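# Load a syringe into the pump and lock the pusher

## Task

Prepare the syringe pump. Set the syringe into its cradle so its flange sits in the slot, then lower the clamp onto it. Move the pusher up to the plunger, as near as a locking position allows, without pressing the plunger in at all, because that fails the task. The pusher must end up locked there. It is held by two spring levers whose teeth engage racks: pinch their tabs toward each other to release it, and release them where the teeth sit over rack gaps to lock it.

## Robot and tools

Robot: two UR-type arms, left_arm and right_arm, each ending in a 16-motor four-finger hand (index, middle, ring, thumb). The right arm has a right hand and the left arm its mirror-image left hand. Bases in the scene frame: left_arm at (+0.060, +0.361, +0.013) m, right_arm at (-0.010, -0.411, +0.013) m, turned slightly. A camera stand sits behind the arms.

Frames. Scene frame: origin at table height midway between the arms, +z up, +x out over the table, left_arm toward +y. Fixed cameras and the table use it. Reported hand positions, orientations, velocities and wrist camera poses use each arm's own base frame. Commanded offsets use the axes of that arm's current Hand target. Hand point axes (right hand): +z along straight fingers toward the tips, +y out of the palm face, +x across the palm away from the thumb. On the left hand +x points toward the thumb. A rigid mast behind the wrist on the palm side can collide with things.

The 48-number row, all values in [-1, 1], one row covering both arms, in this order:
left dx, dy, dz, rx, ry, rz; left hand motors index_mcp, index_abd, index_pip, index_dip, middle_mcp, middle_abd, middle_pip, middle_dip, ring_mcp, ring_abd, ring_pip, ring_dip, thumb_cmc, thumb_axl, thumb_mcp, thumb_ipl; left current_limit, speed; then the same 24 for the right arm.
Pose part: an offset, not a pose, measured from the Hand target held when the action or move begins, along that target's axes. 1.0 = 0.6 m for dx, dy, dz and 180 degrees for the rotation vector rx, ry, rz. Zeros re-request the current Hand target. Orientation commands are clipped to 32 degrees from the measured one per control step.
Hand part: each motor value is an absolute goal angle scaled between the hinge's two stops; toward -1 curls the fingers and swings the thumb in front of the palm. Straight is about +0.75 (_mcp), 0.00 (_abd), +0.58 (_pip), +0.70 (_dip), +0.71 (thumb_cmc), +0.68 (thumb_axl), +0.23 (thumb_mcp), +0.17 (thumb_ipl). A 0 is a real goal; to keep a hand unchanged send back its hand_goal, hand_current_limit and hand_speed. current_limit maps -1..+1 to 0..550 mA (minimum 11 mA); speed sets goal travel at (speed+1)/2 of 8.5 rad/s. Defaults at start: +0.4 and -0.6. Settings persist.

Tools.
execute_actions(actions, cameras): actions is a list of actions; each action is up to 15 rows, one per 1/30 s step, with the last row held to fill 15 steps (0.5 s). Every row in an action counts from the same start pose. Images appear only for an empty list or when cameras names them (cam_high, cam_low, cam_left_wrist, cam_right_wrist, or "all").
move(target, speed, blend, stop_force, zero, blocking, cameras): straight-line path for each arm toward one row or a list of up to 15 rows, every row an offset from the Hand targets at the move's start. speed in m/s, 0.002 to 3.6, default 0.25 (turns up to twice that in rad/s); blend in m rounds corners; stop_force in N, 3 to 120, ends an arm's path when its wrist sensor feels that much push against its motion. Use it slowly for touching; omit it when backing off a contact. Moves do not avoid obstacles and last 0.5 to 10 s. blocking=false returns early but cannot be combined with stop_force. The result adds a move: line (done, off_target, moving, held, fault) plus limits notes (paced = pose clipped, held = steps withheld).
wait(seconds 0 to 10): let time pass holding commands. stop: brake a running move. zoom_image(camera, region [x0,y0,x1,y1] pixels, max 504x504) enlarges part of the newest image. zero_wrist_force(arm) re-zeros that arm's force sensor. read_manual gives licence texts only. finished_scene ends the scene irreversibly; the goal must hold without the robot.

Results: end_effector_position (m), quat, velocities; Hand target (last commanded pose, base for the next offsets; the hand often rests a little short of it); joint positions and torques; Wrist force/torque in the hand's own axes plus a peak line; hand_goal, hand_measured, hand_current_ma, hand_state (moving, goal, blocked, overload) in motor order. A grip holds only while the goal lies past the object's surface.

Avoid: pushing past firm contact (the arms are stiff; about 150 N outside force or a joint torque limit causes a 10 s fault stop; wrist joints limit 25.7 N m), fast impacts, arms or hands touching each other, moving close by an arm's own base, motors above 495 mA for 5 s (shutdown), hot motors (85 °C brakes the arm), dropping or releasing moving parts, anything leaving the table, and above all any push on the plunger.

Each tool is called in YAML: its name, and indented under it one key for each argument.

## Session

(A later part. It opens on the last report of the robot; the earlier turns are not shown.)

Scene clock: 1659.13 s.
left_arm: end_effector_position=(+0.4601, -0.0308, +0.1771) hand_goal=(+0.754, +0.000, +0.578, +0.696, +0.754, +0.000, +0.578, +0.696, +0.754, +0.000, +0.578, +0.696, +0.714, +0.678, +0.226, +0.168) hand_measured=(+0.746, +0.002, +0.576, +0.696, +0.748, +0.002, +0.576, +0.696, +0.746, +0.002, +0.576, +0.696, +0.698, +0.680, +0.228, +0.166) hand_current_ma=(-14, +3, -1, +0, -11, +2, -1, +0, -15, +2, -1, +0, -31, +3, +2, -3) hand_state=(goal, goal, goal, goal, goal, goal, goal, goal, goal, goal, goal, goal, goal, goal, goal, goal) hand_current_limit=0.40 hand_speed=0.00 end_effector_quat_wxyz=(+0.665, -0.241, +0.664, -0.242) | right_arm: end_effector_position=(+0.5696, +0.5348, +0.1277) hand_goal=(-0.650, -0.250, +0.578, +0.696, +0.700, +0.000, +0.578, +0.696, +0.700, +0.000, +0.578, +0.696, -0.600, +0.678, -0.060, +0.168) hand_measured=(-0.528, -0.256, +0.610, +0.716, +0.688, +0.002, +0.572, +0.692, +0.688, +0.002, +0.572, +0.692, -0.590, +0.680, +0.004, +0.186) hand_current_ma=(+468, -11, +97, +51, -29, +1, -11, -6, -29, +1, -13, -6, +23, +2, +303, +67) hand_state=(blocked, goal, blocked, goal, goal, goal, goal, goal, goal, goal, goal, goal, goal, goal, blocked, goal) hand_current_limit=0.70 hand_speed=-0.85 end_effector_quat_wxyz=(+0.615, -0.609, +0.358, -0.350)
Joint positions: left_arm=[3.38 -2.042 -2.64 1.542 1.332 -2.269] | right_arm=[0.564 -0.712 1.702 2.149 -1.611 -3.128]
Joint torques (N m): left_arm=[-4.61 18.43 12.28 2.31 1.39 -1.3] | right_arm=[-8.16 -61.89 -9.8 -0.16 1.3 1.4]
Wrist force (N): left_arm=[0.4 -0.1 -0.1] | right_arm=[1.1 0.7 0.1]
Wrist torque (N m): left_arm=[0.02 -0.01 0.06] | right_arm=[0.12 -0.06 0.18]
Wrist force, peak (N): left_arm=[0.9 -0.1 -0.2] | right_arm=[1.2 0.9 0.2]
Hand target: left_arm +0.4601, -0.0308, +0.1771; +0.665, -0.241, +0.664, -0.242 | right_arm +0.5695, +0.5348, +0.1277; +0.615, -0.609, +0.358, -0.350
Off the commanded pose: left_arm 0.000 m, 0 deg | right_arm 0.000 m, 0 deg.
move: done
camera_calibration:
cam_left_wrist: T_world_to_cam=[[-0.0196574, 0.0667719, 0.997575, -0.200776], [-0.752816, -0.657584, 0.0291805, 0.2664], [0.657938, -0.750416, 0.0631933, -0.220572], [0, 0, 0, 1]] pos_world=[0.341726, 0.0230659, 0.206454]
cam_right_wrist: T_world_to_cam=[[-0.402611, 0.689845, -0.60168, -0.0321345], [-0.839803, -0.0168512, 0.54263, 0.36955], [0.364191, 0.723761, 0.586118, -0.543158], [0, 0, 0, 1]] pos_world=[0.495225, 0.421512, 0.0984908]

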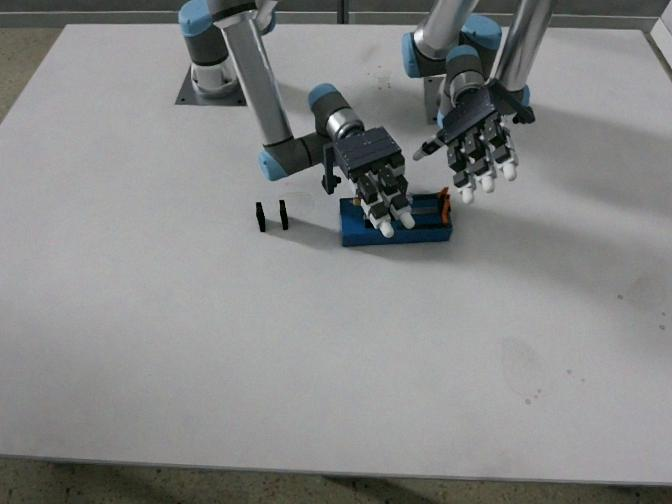

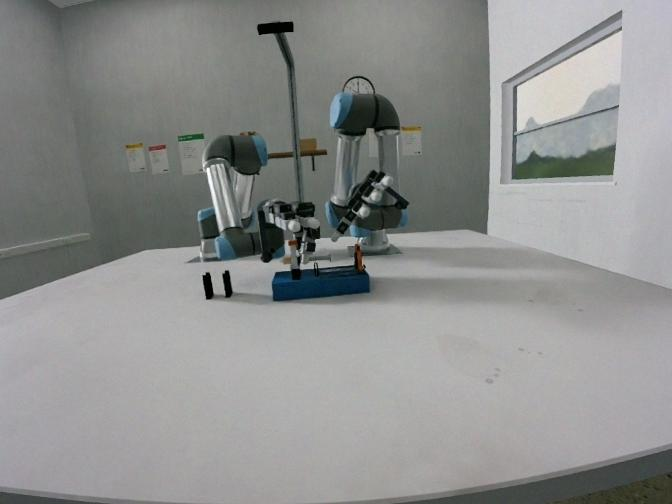

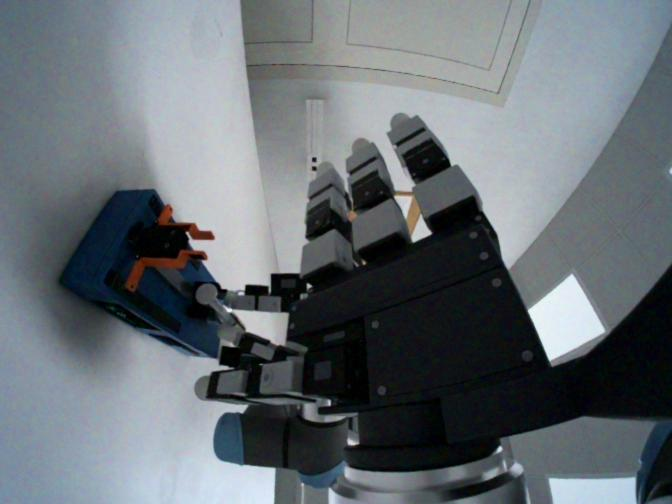

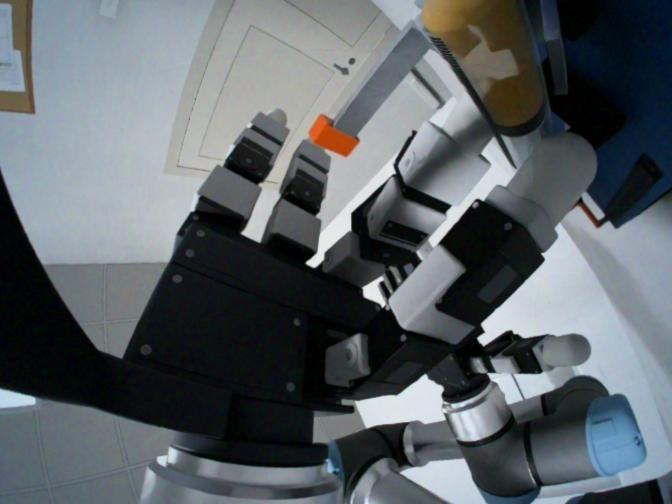

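move:
  target: [0,0,0,0,0,0,0.754,0,0.577,0.696,0.754,0,0.577,0.696,0.754,0,0.577,0.696,0.714,0.678,0.226,0.168,0.4,0.0,0.0003,0.0183,0,0,0,0,-0.65,-0.25,0.577,0.696,0.7,0,0.577,0.696,0.7,0,0.577,0.696,-0.6,0.678,-0.06,0.168,0.7,-0.85]
  speed: 0.01
  stop_force: 3.5
  cameras: ["all"]

zoom_image:
  camera: "cam_low"
  region: [275, 237, 345, 287]

zoom_image:
  camera: "cam_low"
  region: [300, 242, 335, 282]

zoom_image:
  camera: "cam_high"
  region: [345, 165, 435, 240]

zoom_image:
  camera: "cam_left_wrist"
  region: [180, 270, 250, 340]

Scene clock: 1667.73 s.
left_arm: end_effector_position=(+0.4601, -0.0308, +0.1771) hand_goal=(+0.754, +0.000, +0.578, +0.696, +0.754, +0.000, +0.578, +0.696, +0.754, +0.000, +0.578, +0.696, +0.714, +0.678, +0.226, +0.168) hand_measured=(+0.746, +0.002, +0.576, +0.696, +0.748, +0.002, +0.576, +0.696, +0.746, +0.002, +0.576, +0.696, +0.698, +0.680, +0.228, +0.166) hand_current_ma=(-14, +3, -1, +0, -11, +2, -1, +0, -15, +2, -1, +0, -31, +3, +2, -3) hand_state=(goal, goal, goal, goal, goal, goal, goal, goal, goal, goal, goal, goal, goal, goal, goal, goal) hand_current_limit=0.40 hand_speed=0.00 end_effector_quat_wxyz=(+0.665, -0.241, +0.664, -0.242) | right_arm: end_effector_position=(+0.5696, +0.5348, +0.1199) hand_goal=(-0.650, -0.250, +0.578, +0.696, +0.700, +0.000, +0.578, +0.696, +0.700, +0.000, +0.578, +0.696, -0.600, +0.678, -0.060, +0.168) hand_measured=(-0.528, -0.266, +0.628, +0.724, +0.688, +0.002, +0.572, +0.692, +0.688, +0.002, +0.572, +0.692, -0.588, +0.680, -0.014, +0.186) hand_current_ma=(+468, -33, +163, +80, -29, +1, -11, -6, -29, +1, -13, -6, +29, +2, +204, +67) hand_state=(blocked, goal, blocked, blocked, goal, goal, goal, goal, goal, goal, goal, goal, goal, goal, blocked, goal) hand_current_limit=0.70 hand_speed=-0.85 end_effector_quat_wxyz=(+0.615, -0.609, +0.358, -0.350)
Joint positions: left_arm=[3.38 -2.042 -2.64 1.542 1.332 -2.269] | right_arm=[0.564 -0.697 1.7 2.136 -1.611 -3.128]
Joint torques (N m): left_arm=[-4.73 19.01 10.98 2.47 1.18 -1.14] | right_arm=[-5.88 -61.42 -0.97 -0.04 0.92 -1.03]
Wrist force (N): left_arm=[0.7 0.0 0.2] | right_arm=[0.5 0.0 1.3]
Wrist torque (N m): left_arm=[0.00 -0.02 0.07] | right_arm=[0.11 -0.02 0.18]
Wrist force, peak (N): left_arm=[0.8 0.0 -0.2] | right_arm=[0.9 -3.0 2.6]
Hand target: left_arm +0.4601, -0.0308, +0.1771; +0.665, -0.241, +0.664, -0.242 | right_arm +0.5696, +0.5348, +0.1199; +0.615, -0.609, +0.358, -0.350 (not the last commanded pose)
Off the commanded pose: left_arm 0.000 m, 0 deg | right_arm 0.003 m, 0 deg.
move: contact (right_arm)
camera_calibration:
cam_left_wrist: T_world_to_cam=[[-0.0196574, 0.0667719, 0.997575, -0.200776], [-0.752816, -0.657584, 0.0291805, 0.2664], [0.657938, -0.750416, 0.0631933, -0.220572], [0, 0, 0, 1]] pos_world=[0.341726, 0.0230659, 0.206454]
cam_right_wrist: T_world_to_cam=[[-0.402611, 0.689845, -0.60168, -0.0367873], [-0.839803, -0.0168512, 0.54263, 0.373867], [0.364191, 0.723761, 0.586118, -0.538622], [0, 0, 0, 1]] pos_world=[0.495325, 0.421512, 0.0906908]

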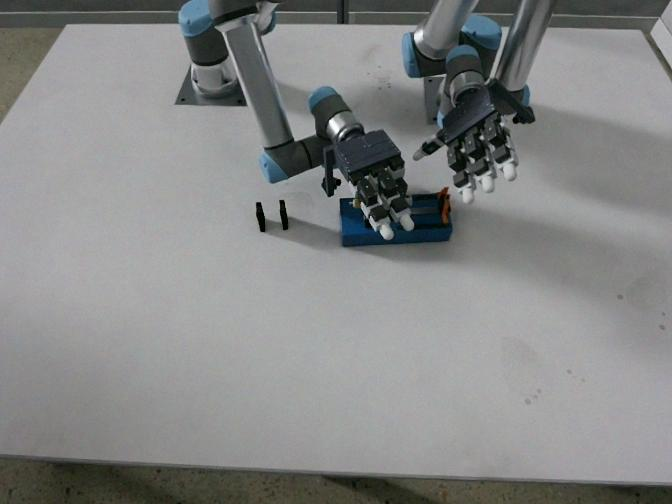

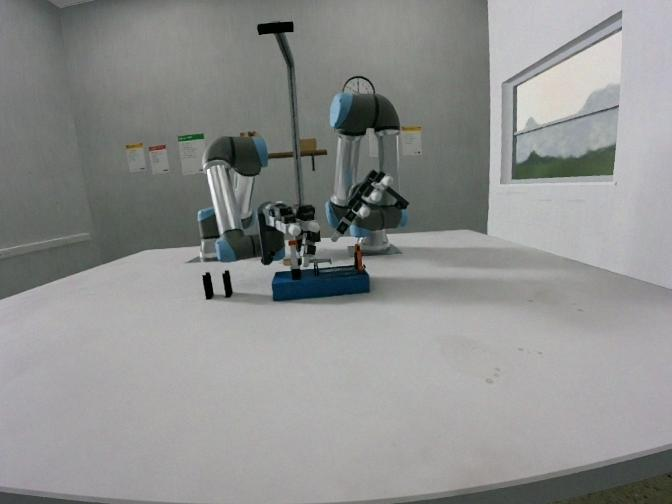

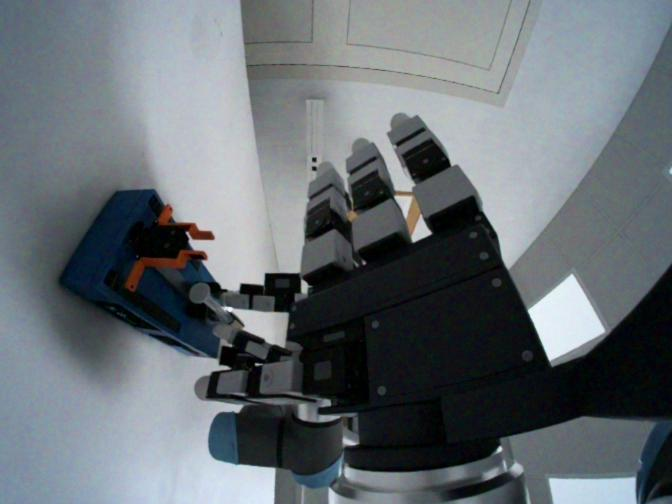

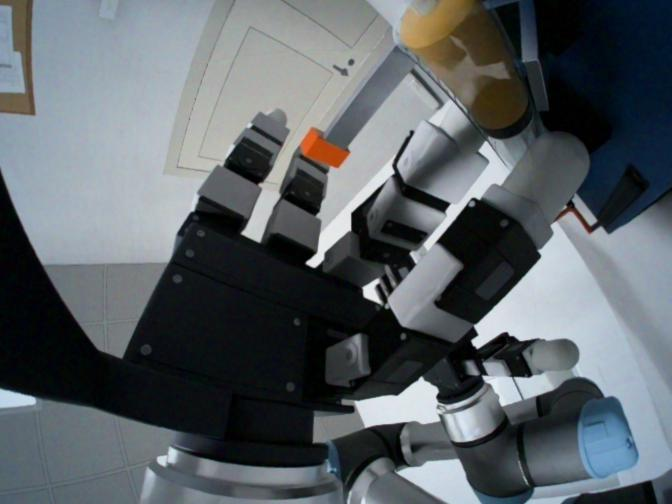

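Scaled by 7.200 from the camera's 672x504 image, which has a finer 960x720 frame.

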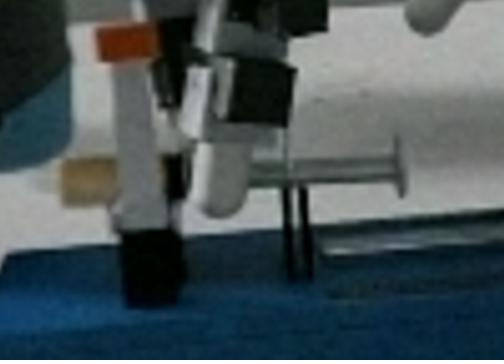

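Scaled by 12.600 from the camera's 672x504 image, which has a finer 960x720 frame.

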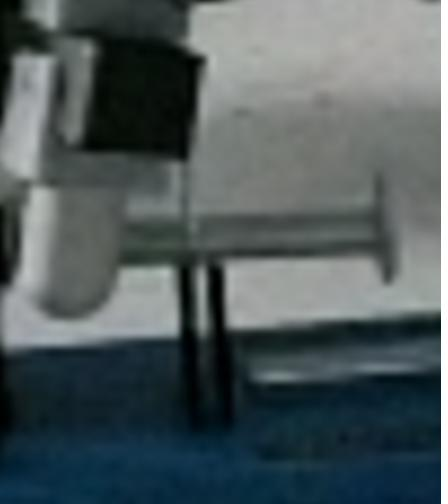

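Scaled by 5.600 from the camera's 672x504 image, which has a finer 960x720 frame.

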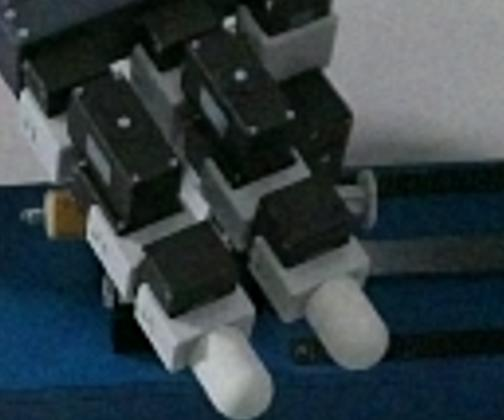

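Scaled by 7.200 from the camera's 672x504 image, which has a finer 960x720 frame.

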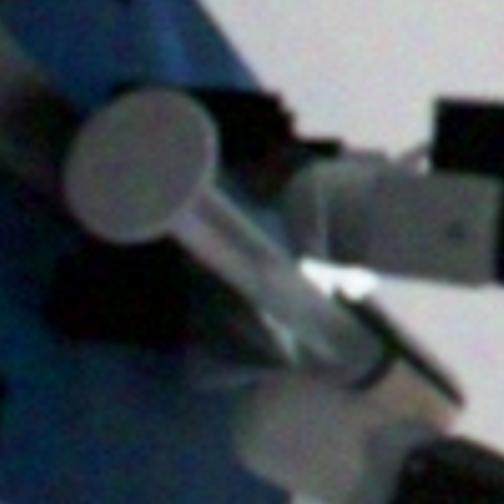

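move:
  target:
    - [0,0,0,0,0,0,0.754,0,0.577,0.696,0.754,0,0.577,0.696,0.754,0,0.577,0.696,0.714,0.678,0.226,0.168,0.4,0.0,0.0022,-0.0025,0.0036,0,0,0,-0.65,-0.25,0.577,0.696,0.7,0,0.577,0.696,0.7,0,0.577,0.696,-0.6,0.678,-0.06,0.168,0.7,-0.85]
  speed: 0.01

move:
  target: [0,0,0,0,0,0,0.754,0,0.577,0.696,0.754,0,0.577,0.696,0.754,0,0.577,0.696,0.714,0.678,0.226,0.168,0.4,0.0,0.0001,0.0085,0,0,0,0,-0.65,-0.25,0.577,0.696,0.7,0,0.577,0.696,0.7,0,0.577,0.696,-0.6,0.678,-0.06,0.168,0.7,-0.85]
  speed: 0.01
  stop_force: 3.5
  cameras: ["all"]

zoom_image:
  camera: "cam_low"
  region: [275, 237, 345, 287]

zoom_image:
  camera: "cam_low"
  region: [300, 242, 335, 282]

zoom_image:
  camera: "cam_high"
  region: [345, 165, 435, 240]

zoom_image:
  camera: "cam_left_wrist"
  region: [180, 270, 250, 340]

Scene clock: 1677.70 s.
left_arm: end_effector_position=(+0.4601, -0.0308, +0.1771) hand_goal=(+0.754, +0.000, +0.578, +0.696, +0.754, +0.000, +0.578, +0.696, +0.754, +0.000, +0.578, +0.696, +0.714, +0.678, +0.226, +0.168) hand_measured=(+0.746, +0.002, +0.576, +0.696, +0.748, +0.002, +0.576, +0.696, +0.746, +0.002, +0.576, +0.696, +0.698, +0.680, +0.228, +0.166) hand_current_ma=(-14, +3, -1, +0, -11, +2, -1, +0, -15, +2, -1, +0, -31, +3, +2, -3) hand_state=(goal, goal, goal, goal, goal, goal, goal, goal, goal, goal, goal, goal, goal, goal, goal, goal) hand_current_limit=0.40 hand_speed=0.00 end_effector_quat_wxyz=(+0.665, -0.241, +0.664, -0.242) | right_arm: end_effector_position=(+0.5722, +0.5347, +0.1214) hand_goal=(-0.650, -0.250, +0.578, +0.696, +0.700, +0.000, +0.578, +0.696, +0.700, +0.000, +0.578, +0.696, -0.600, +0.678, -0.060, +0.168) hand_measured=(-0.528, -0.264, +0.628, +0.724, +0.688, +0.002, +0.572, +0.692, +0.688, +0.002, +0.572, +0.692, -0.586, +0.680, -0.014, +0.188) hand_current_ma=(+468, -32, +163, +80, -29, +1, -11, -6, -29, +1, -13, -6, +36, +2, +204, +75) hand_state=(blocked, goal, blocked, blocked, goal, goal, goal, goal, goal, goal, goal, goal, goal, goal, blocked, goal) hand_current_limit=0.70 hand_speed=-0.85 end_effector_quat_wxyz=(+0.615, -0.609, +0.358, -0.350)
Joint positions: left_arm=[3.38 -2.042 -2.64 1.542 1.332 -2.269] | right_arm=[0.561 -0.697 1.695 2.142 -1.609 -3.128]
Joint torques (N m): left_arm=[-5.51 17.78 11.51 2.51 1.35 -1.22] | right_arm=[-3.46 -61.17 -19.69 -1.44 0.83 -0.83]
Wrist force (N): left_arm=[0.4 -0.1 -0.2] | right_arm=[0.8 0.7 0.3]
Wrist torque (N m): left_arm=[0.03 0.00 0.05] | right_arm=[0.08 -0.04 0.17]
Wrist force, peak (N): left_arm=[0.7 0.0 -0.5] | right_arm=[0.8 -0.6 2.0]
Hand target: left_arm +0.4601, -0.0308, +0.1771; +0.665, -0.241, +0.664, -0.242 | right_arm +0.5721, +0.5347, +0.1214; +0.615, -0.609, +0.358, -0.350
Off the commanded pose: left_arm 0.000 m, 0 deg | right_arm 0.000 m, 0 deg.
move: done

Scene clock: 1679.37 s.
left_arm: end_effector_position=(+0.4601, -0.0308, +0.1771) hand_goal=(+0.754, +0.000, +0.578, +0.696, +0.754, +0.000, +0.578, +0.696, +0.754, +0.000, +0.578, +0.696, +0.714, +0.678, +0.226, +0.168) hand_measured=(+0.746, +0.002, +0.576, +0.696, +0.748, +0.002, +0.576, +0.696, +0.746, +0.002, +0.576, +0.696, +0.698, +0.680, +0.228, +0.166) hand_current_ma=(-14, +3, -1, +0, -11, +2, -1, +0, -15, +2, -1, +0, -31, +3, +2, -3) hand_state=(goal, goal, goal, goal, goal, goal, goal, goal, goal, goal, goal, goal, goal, goal, goal, goal) hand_current_limit=0.40 hand_speed=0.00 end_effector_quat_wxyz=(+0.665, -0.241, +0.664, -0.242) | right_arm: end_effector_position=(+0.5721, +0.5347, +0.1163) hand_goal=(-0.650, -0.250, +0.578, +0.696, +0.700, +0.000, +0.578, +0.696, +0.700, +0.000, +0.578, +0.696, -0.600, +0.678, -0.060, +0.168) hand_measured=(-0.528, -0.268, +0.630, +0.724, +0.688, +0.002, +0.572, +0.692, +0.688, +0.002, +0.572, +0.692, -0.586, +0.680, -0.018, +0.188) hand_current_ma=(+468, -42, +174, +84, -29, +1, -11, -6, -29, +1, -13, -6, +37, +3, +179, +75) hand_state=(blocked, goal, blocked, blocked, goal, goal, goal, goal, goal, goal, goal, goal, goal, goal, blocked, goal) hand_current_limit=0.70 hand_speed=-0.85 end_effector_quat_wxyz=(+0.615, -0.609, +0.358, -0.350)
Joint positions: left_arm=[3.38 -2.042 -2.64 1.542 1.332 -2.269] | right_arm=[0.561 -0.687 1.693 2.134 -1.609 -3.128]
Joint torques (N m): left_arm=[-4.53 18.94 11.77 2.4 1.02 -1.03] | right_arm=[6.19 -60.83 -7.02 0.25 -1.28 -0.12]
Wrist force (N): left_arm=[0.4 0.1 0.0] | right_arm=[1.2 -1.1 3.1]
Wrist torque (N m): left_arm=[0.02 0.01 0.04] | right_arm=[0.12 -0.03 0.15]
Wrist force, peak (N): left_arm=[0.7 0.3 0.0] | right_arm=[1.5 -2.9 3.6]
Hand target: left_arm +0.4601, -0.0308, +0.1771; +0.665, -0.241, +0.664, -0.242 | right_arm +0.5721, +0.5347, +0.1163; +0.615, -0.609, +0.358, -0.350
Off the commanded pose: left_arm 0.000 m, 0 deg | right_arm 0.000 m, 0 deg.
move: done
camera_calibration:
cam_left_wrist: T_world_to_cam=[[-0.0196574, 0.0667719, 0.997575, -0.200776], [-0.752816, -0.657584, 0.0291805, 0.2664], [0.657938, -0.750416, 0.0631933, -0.220572], [0, 0, 0, 1]] pos_world=[0.341726, 0.0230659, 0.206454]
cam_right_wrist: T_world_to_cam=[[-0.402611, 0.689845, -0.60168, -0.0378778], [-0.839803, -0.0168512, 0.54263, 0.377918], [0.364191, 0.723761, 0.586118, -0.53735], [0, 0, 0, 1]] pos_world=[0.497825, 0.421412, 0.0870908]

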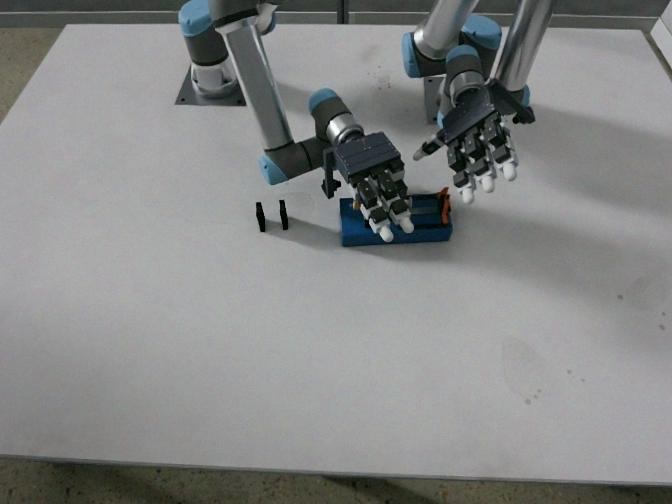

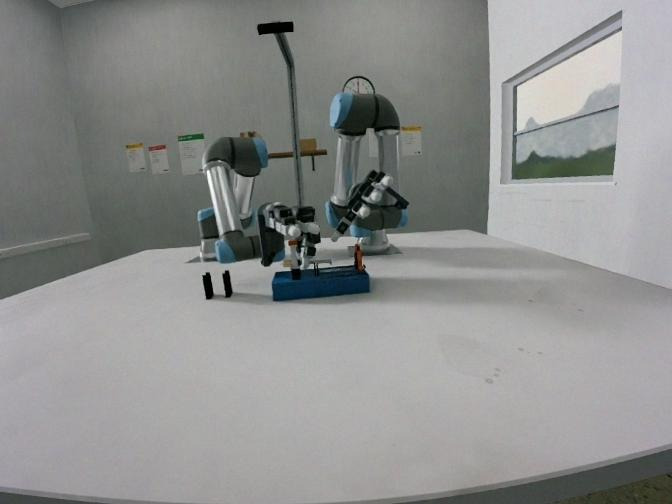

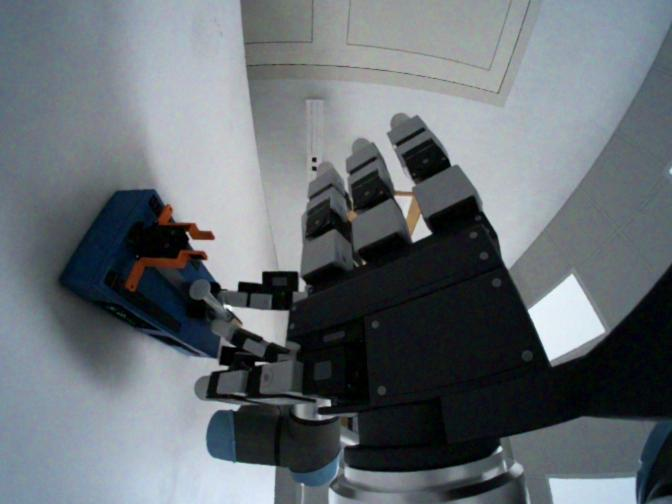

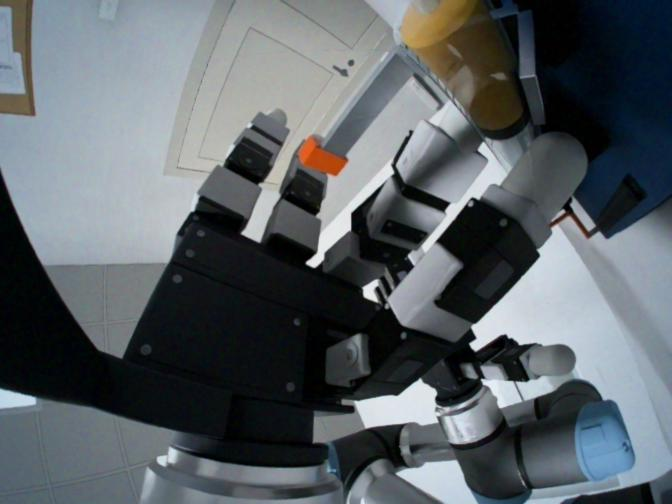

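Scaled by 7.200 from the camera's 672x504 image, which has a finer 960x720 frame.

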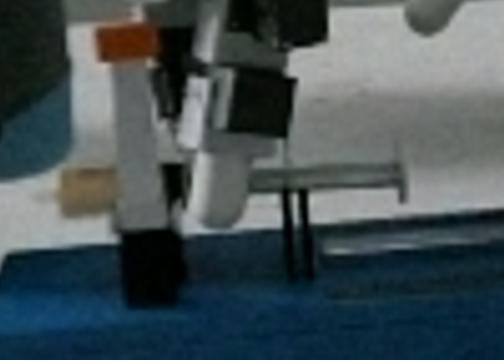

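Scaled by 12.600 from the camera's 672x504 image, which has a finer 960x720 frame.

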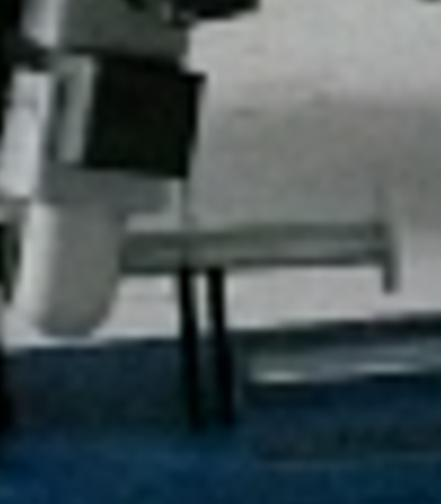

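Scaled by 5.600 from the camera's 672x504 image, which has a finer 960x720 frame.

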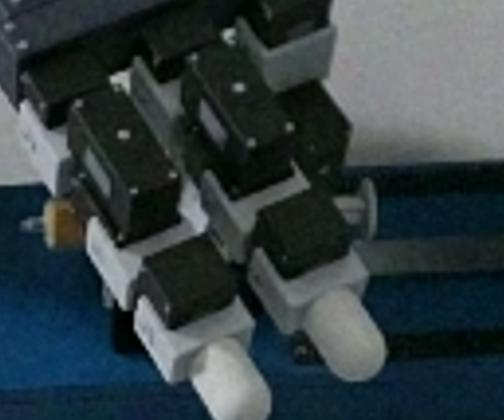

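Scaled by 7.200 from the camera's 672x504 image, which has a finer 960x720 frame.

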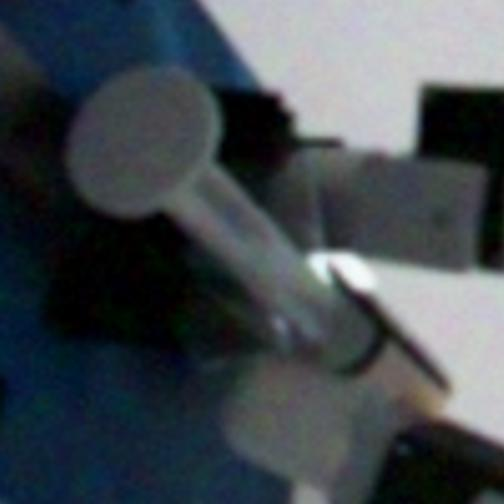

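move:
  target: [0,0,0,0,0,0,0.754,0,0.577,0.696,0.754,0,0.577,0.696,0.754,0,0.577,0.696,0.714,0.678,0.226,0.168,0.4,0.0,0.0017,0,0.0029,0,0,0,-0.65,-0.25,0.577,0.696,0.7,0,0.577,0.696,0.7,0,0.577,0.696,-0.6,0.678,-0.06,0.168,0.7,-0.85]
  speed: 0.01

wait:
  seconds: 0.5
  cameras: ["all"]

zoom_image:
  camera: "cam_low"
  region: [275, 237, 345, 287]

zoom_image:
  camera: "cam_high"
  region: [345, 180, 425, 230]

zoom_image:
  camera: "cam_left_wrist"
  region: [180, 270, 250, 340]

Scene clock: 1705.20 s.
left_arm: end_effector_position=(+0.4601, -0.0308, +0.1771) hand_goal=(+0.754, +0.000, +0.578, +0.696, +0.754, +0.000, +0.578, +0.696, +0.754, +0.000, +0.578, +0.696, +0.714, +0.678, +0.226, +0.168) hand_measured=(+0.746, +0.002, +0.576, +0.696, +0.748, +0.002, +0.576, +0.696, +0.746, +0.002, +0.576, +0.696, +0.698, +0.680, +0.228, +0.166) hand_current_ma=(-14, +3, -1, +0, -11, +2, -1, +0, -15, +2, -1, +0, -31, +3, +2, -3) hand_state=(goal, goal, goal, goal, goal, goal, goal, goal, goal, goal, goal, goal, goal, goal, goal, goal) hand_current_limit=0.40 hand_speed=0.00 end_effector_quat_wxyz=(+0.665, -0.241, +0.664, -0.242) | right_arm: end_effector_position=(+0.5742, +0.5347, +0.1163) hand_goal=(-0.650, -0.250, +0.578, +0.696, +0.700, +0.000, +0.578, +0.696, +0.700, +0.000, +0.578, +0.696, -0.600, +0.678, -0.060, +0.168) hand_measured=(-0.528, -0.268, +0.630, +0.724, +0.688, +0.002, +0.572, +0.692, +0.688, +0.002, +0.572, +0.692, -0.584, +0.680, -0.018, +0.188) hand_current_ma=(+468, -42, +174, +84, -29, +1, -11, -6, -29, +1, -13, -6, +40, +3, +179, +81) hand_state=(blocked, goal, blocked, blocked, goal, goal, goal, goal, goal, goal, goal, goal, goal, goal, blocked, blocked) hand_current_limit=0.70 hand_speed=-0.85 end_effector_quat_wxyz=(+0.615, -0.609, +0.358, -0.350)
Joint positions: left_arm=[3.38 -2.042 -2.64 1.542 1.332 -2.269] | right_arm=[0.559 -0.685 1.688 2.137 -1.607 -3.128]
Joint torques (N m): left_arm=[-4.59 18.75 10.48 2.59 1.17 -0.96] | right_arm=[-5.16 -41.48 -20.43 -0.69 0.99 1.56]
Wrist force (N): left_arm=[0.5 0.0 -0.3] | right_arm=[0.8 0.8 0.1]
Wrist torque (N m): left_arm=[0.04 0.00 0.05] | right_arm=[0.09 -0.04 0.18]
Wrist force, peak (N): left_arm=[0.9 0.1 -0.1] | right_arm=[1.5 -2.2 3.7]
Hand target: left_arm +0.4601, -0.0308, +0.1771; +0.665, -0.241, +0.664, -0.242 | right_arm +0.5741, +0.5347, +0.1163; +0.615, -0.609, +0.358, -0.350
Off the commanded pose: left_arm 0.000 m, 0 deg | right_arm 0.000 m, 0 deg.
move: done

Scene clock: 1705.70 s.
left_arm: end_effector_position=(+0.4601, -0.0308, +0.1771) hand_goal=(+0.754, +0.000, +0.578, +0.696, +0.754, +0.000, +0.578, +0.696, +0.754, +0.000, +0.578, +0.696, +0.714, +0.678, +0.226, +0.168) hand_measured=(+0.746, +0.002, +0.576, +0.696, +0.748, +0.002, +0.576, +0.696, +0.746, +0.002, +0.576, +0.696, +0.698, +0.680, +0.228, +0.166) hand_current_ma=(-14, +3, -1, +0, -11, +2, -1, +0, -15, +2, -1, +0, -31, +3, +2, -3) hand_state=(goal, goal, goal, goal, goal, goal, goal, goal, goal, goal, goal, goal, goal, goal, goal, goal) hand_current_limit=0.40 hand_speed=0.00 end_effector_quat_wxyz=(+0.665, -0.241, +0.664, -0.242) | right_arm: end_effector_position=(+0.5742, +0.5347, +0.1163) hand_goal=(-0.650, -0.250, +0.578, +0.696, +0.700, +0.000, +0.578, +0.696, +0.700, +0.000, +0.578, +0.696, -0.600, +0.678, -0.060, +0.168) hand_measured=(-0.528, -0.268, +0.630, +0.724, +0.688, +0.002, +0.572, +0.692, +0.688, +0.002, +0.572, +0.692, -0.584, +0.680, -0.018, +0.188) hand_current_ma=(+468, -42, +174, +84, -29, +1, -11, -6, -29, +1, -13, -6, +40, +3, +179, +81) hand_state=(blocked, goal, blocked, blocked, goal, goal, goal, goal, goal, goal, goal, goal, goal, goal, blocked, blocked) hand_current_limit=0.70 hand_speed=-0.85 end_effector_quat_wxyz=(+0.615, -0.609, +0.358, -0.350)
Joint positions: left_arm=[3.38 -2.042 -2.64 1.542 1.332 -2.269] | right_arm=[0.559 -0.685 1.688 2.137 -1.607 -3.128]
Joint torques (N m): left_arm=[-4.47 18.68 11.61 2.66 1.13 -1.26] | right_arm=[0.35 -45.82 -5.85 -3.06 -0.75 1.77]
Wrist force (N): left_arm=[0.3 0.0 -0.1] | right_arm=[0.9 0.9 0.1]
Wrist torque (N m): left_arm=[0.02 0.03 0.03] | right_arm=[0.11 -0.05 0.19]
Wrist force, peak (N): left_arm=[0.6 0.2 -0.2] | right_arm=[0.9 1.0 0.1]
Hand target: left_arm +0.4601, -0.0308, +0.1771; +0.665, -0.241, +0.664, -0.242 | right_arm +0.5741, +0.5347, +0.1163; +0.615, -0.609, +0.358, -0.350
Off the commanded pose: left_arm 0.000 m, 0 deg | right_arm 0.000 m, 0 deg.
wait: 0.50 s; at rest by 0.17 s
camera_calibration:
cam_left_wrist: T_world_to_cam=[[-0.0196574, 0.0667719, 0.997575, -0.200776], [-0.752816, -0.657584, 0.0291805, 0.2664], [0.657938, -0.750416, 0.0631933, -0.220572], [0, 0, 0, 1]] pos_world=[0.341726, 0.0230659, 0.206454]
cam_right_wrist: T_world_to_cam=[[-0.402611, 0.689845, -0.60168, -0.0370925], [-0.839803, -0.0168512, 0.54263, 0.379736], [0.364191, 0.723761, 0.586118, -0.538056], [0, 0, 0, 1]] pos_world=[0.499925, 0.421412, 0.0869908]

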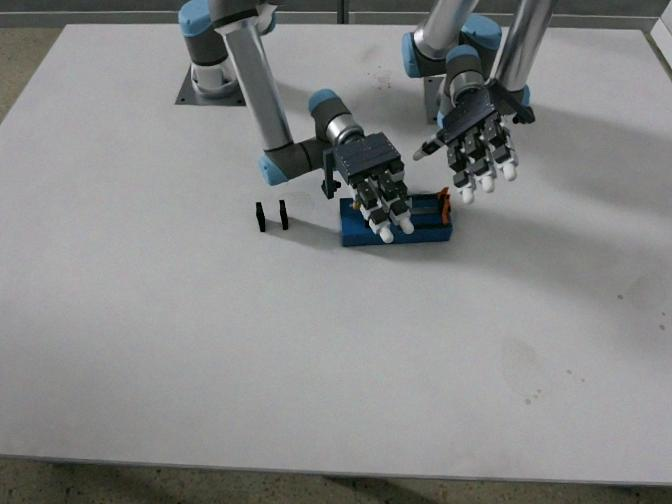

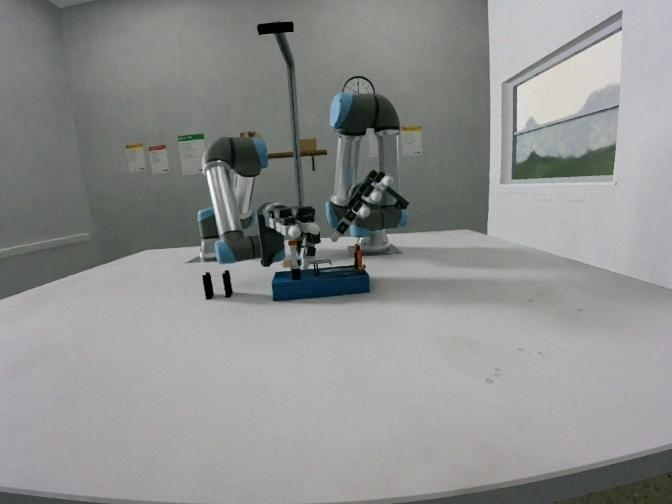

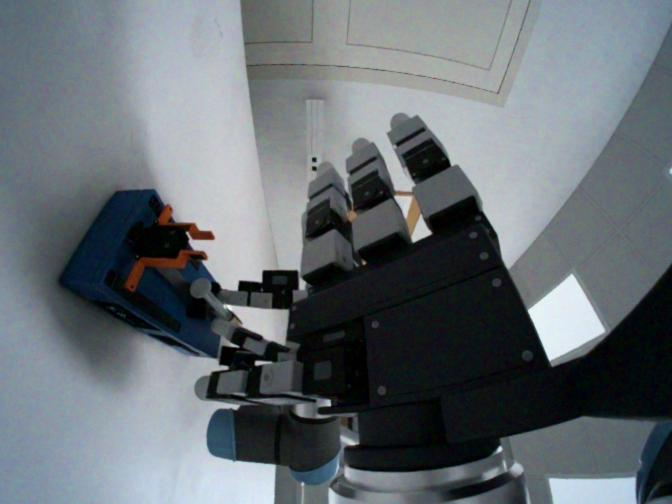

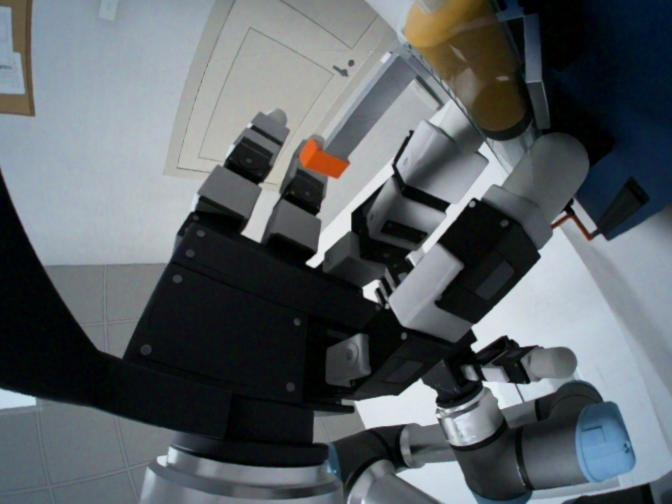

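Scaled by 7.200 from the camera's 672x504 image, which has a finer 960x720 frame.

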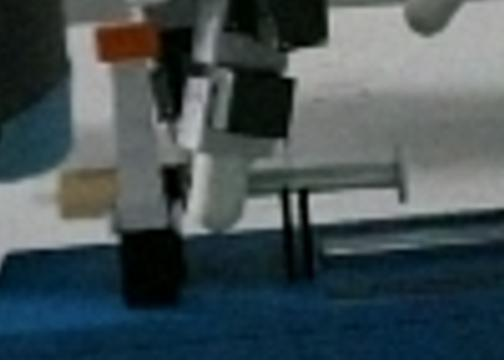

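Scaled by 6.300 from the camera's 672x504 image, which has a finer 960x720 frame.

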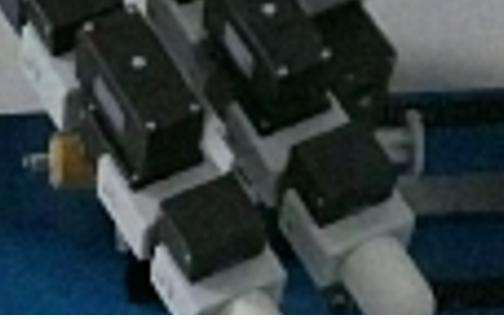

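Scaled by 7.200 from the camera's 672x504 image, which has a finer 960x720 frame.

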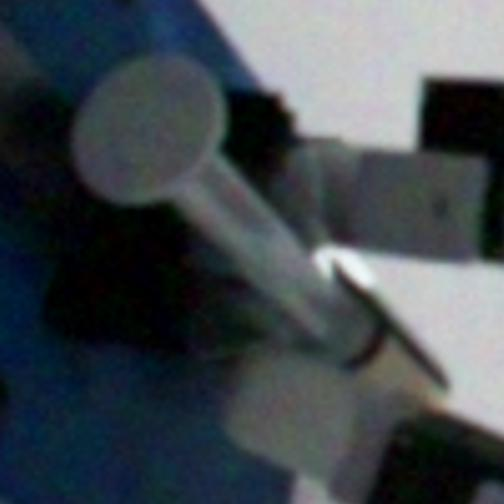

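move:
  target: [0,0,0,0,0,0,0.754,0,0.577,0.696,0.754,0,0.577,0.696,0.754,0,0.577,0.696,0.714,0.678,0.226,0.168,0.4,0.0,0.0001,0.0083,0,0,0,0,-0.65,-0.25,0.577,0.696,0.7,0,0.577,0.696,0.7,0,0.577,0.696,-0.6,0.678,-0.06,0.168,0.7,-0.85]
  speed: 0.01
  stop_force: 3
  cameras: ["all"]

zoom_image:
  camera: "cam_low"
  region: [275, 237, 345, 287]

zoom_image:
  camera: "cam_high"
  region: [345, 180, 425, 230]

zoom_image:
  camera: "cam_left_wrist"
  region: [180, 270, 250, 340]

Scene clock: 1711.03 s.
left_arm: end_effector_position=(+0.4601, -0.0308, +0.1771) hand_goal=(+0.754, +0.000, +0.578, +0.696, +0.754, +0.000, +0.578, +0.696, +0.754, +0.000, +0.578, +0.696, +0.714, +0.678, +0.226, +0.168) hand_measured=(+0.746, +0.002, +0.576, +0.696, +0.748, +0.002, +0.576, +0.696, +0.746, +0.002, +0.576, +0.696, +0.698, +0.680, +0.228, +0.166) hand_current_ma=(-14, +3, -1, +0, -11, +2, -1, +0, -15, +2, -1, +0, -31, +3, +2, -3) hand_state=(goal, goal, goal, goal, goal, goal, goal, goal, goal, goal, goal, goal, goal, goal, goal, goal) hand_current_limit=0.40 hand_speed=0.00 end_effector_quat_wxyz=(+0.665, -0.241, +0.664, -0.242) | right_arm: end_effector_position=(+0.5740, +0.5346, +0.1148) hand_goal=(-0.650, -0.250, +0.578, +0.696, +0.700, +0.000, +0.578, +0.696, +0.700, +0.000, +0.578, +0.696, -0.600, +0.678, -0.060, +0.168) hand_measured=(-0.528, -0.268, +0.630, +0.724, +0.688, +0.002, +0.572, +0.692, +0.688, +0.002, +0.572, +0.692, -0.584, +0.680, -0.018, +0.188) hand_current_ma=(+468, -40, +174, +84, -29, +1, -11, -6, -29, +1, -13, -6, +41, +4, +179, +81) hand_state=(blocked, goal, blocked, blocked, goal, goal, goal, goal, goal, goal, goal, goal, goal, goal, blocked, blocked) hand_current_limit=0.70 hand_speed=-0.85 end_effector_quat_wxyz=(+0.615, -0.609, +0.358, -0.350)
Joint positions: left_arm=[3.38 -2.042 -2.64 1.542 1.332 -2.269] | right_arm=[0.559 -0.682 1.688 2.134 -1.607 -3.128]
Joint torques (N m): left_arm=[-5.14 19.43 11.44 2.46 1.15 -1.21] | right_arm=[4.44 -61.87 -0.24 0.03 -1.05 2.64]
Wrist force (N): left_arm=[0.4 0.0 0.1] | right_arm=[0.6 0.7 2.1]
Wrist torque (N m): left_arm=[-0.01 0.01 0.05] | right_arm=[0.18 -0.05 0.22]
Wrist force, peak (N): left_arm=[0.8 0.3 -0.2] | right_arm=[0.9 -1.6 2.9]
Hand target: left_arm +0.4601, -0.0308, +0.1771; +0.665, -0.241, +0.664, -0.242 | right_arm +0.5740, +0.5346, +0.1148; +0.615, -0.609, +0.358, -0.350 (not the last commanded pose)
Off the commanded pose: left_arm 0.000 m, 0 deg | right_arm 0.003 m, 0 deg.
move: contact (right_arm)
camera_calibration:
cam_left_wrist: T_world_to_cam=[[-0.0196574, 0.0667719, 0.997575, -0.200776], [-0.752816, -0.657584, 0.0291805, 0.2664], [0.657938, -0.750416, 0.0631933, -0.220572], [0, 0, 0, 1]] pos_world=[0.341726, 0.0230659, 0.206454]
cam_right_wrist: T_world_to_cam=[[-0.402716, 0.6898, -0.60166, -0.0379458], [-0.839744, -0.0168823, 0.54272, 0.380303], [0.364211, 0.723803, 0.586054, -0.537185], [0, 0, 0, 1]] pos_world=[0.499725, 0.421411, 0.0855908]

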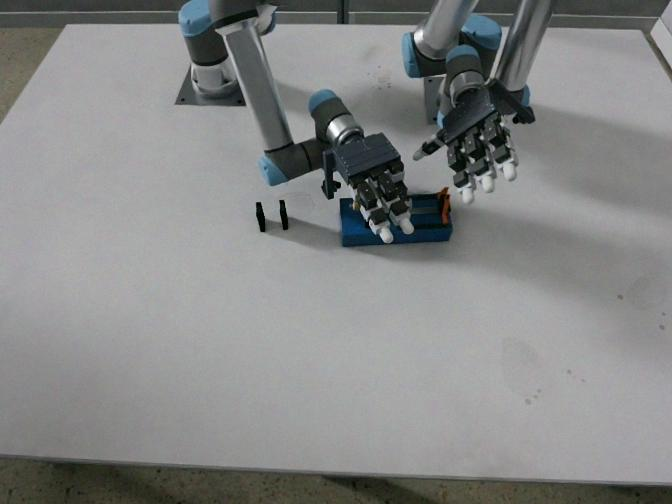

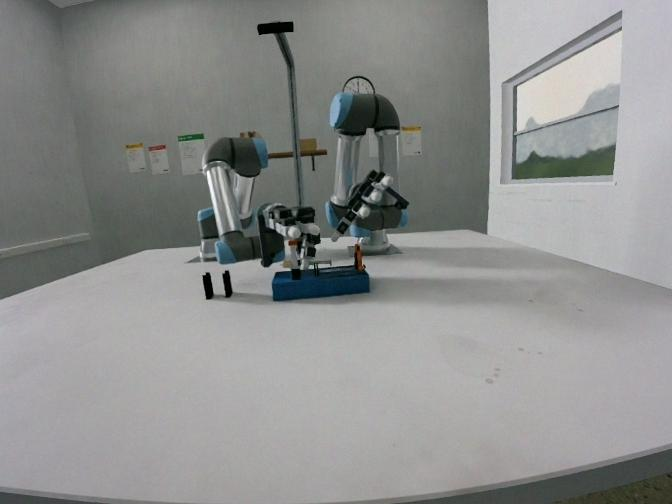

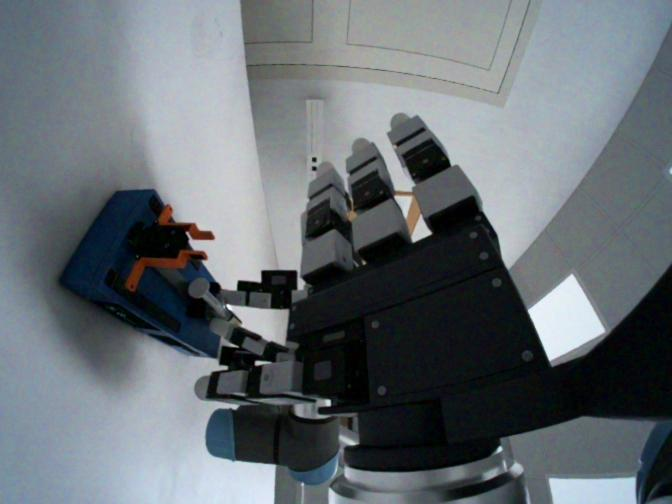

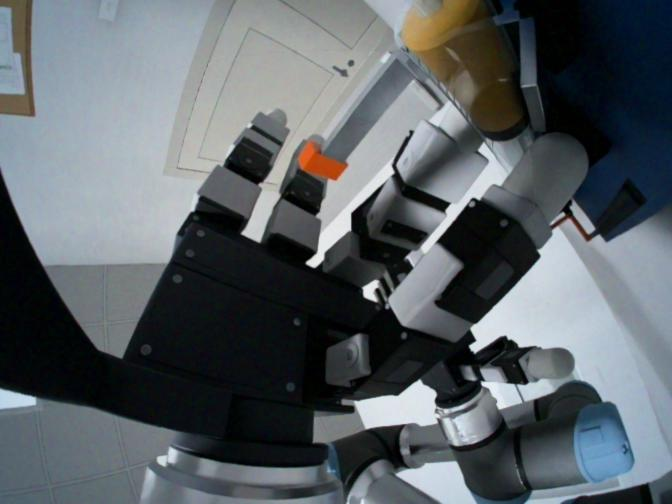

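Scaled by 7.200 from the camera's 672x504 image, which has a finer 960x720 frame.

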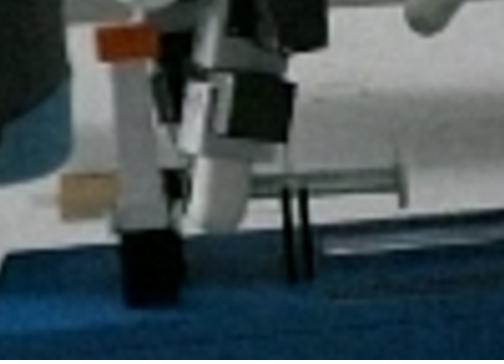

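Scaled by 6.300 from the camera's 672x504 image, which has a finer 960x720 frame.

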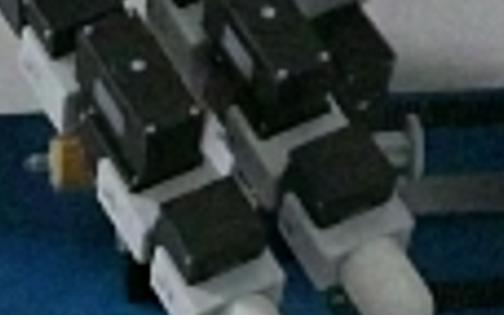

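Scaled by 7.200 from the camera's 672x504 image, which has a finer 960x720 frame.

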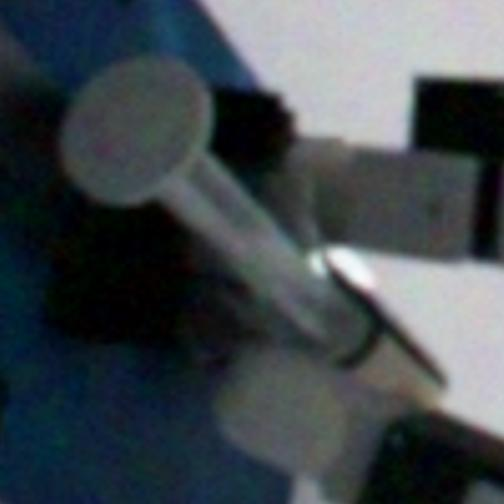

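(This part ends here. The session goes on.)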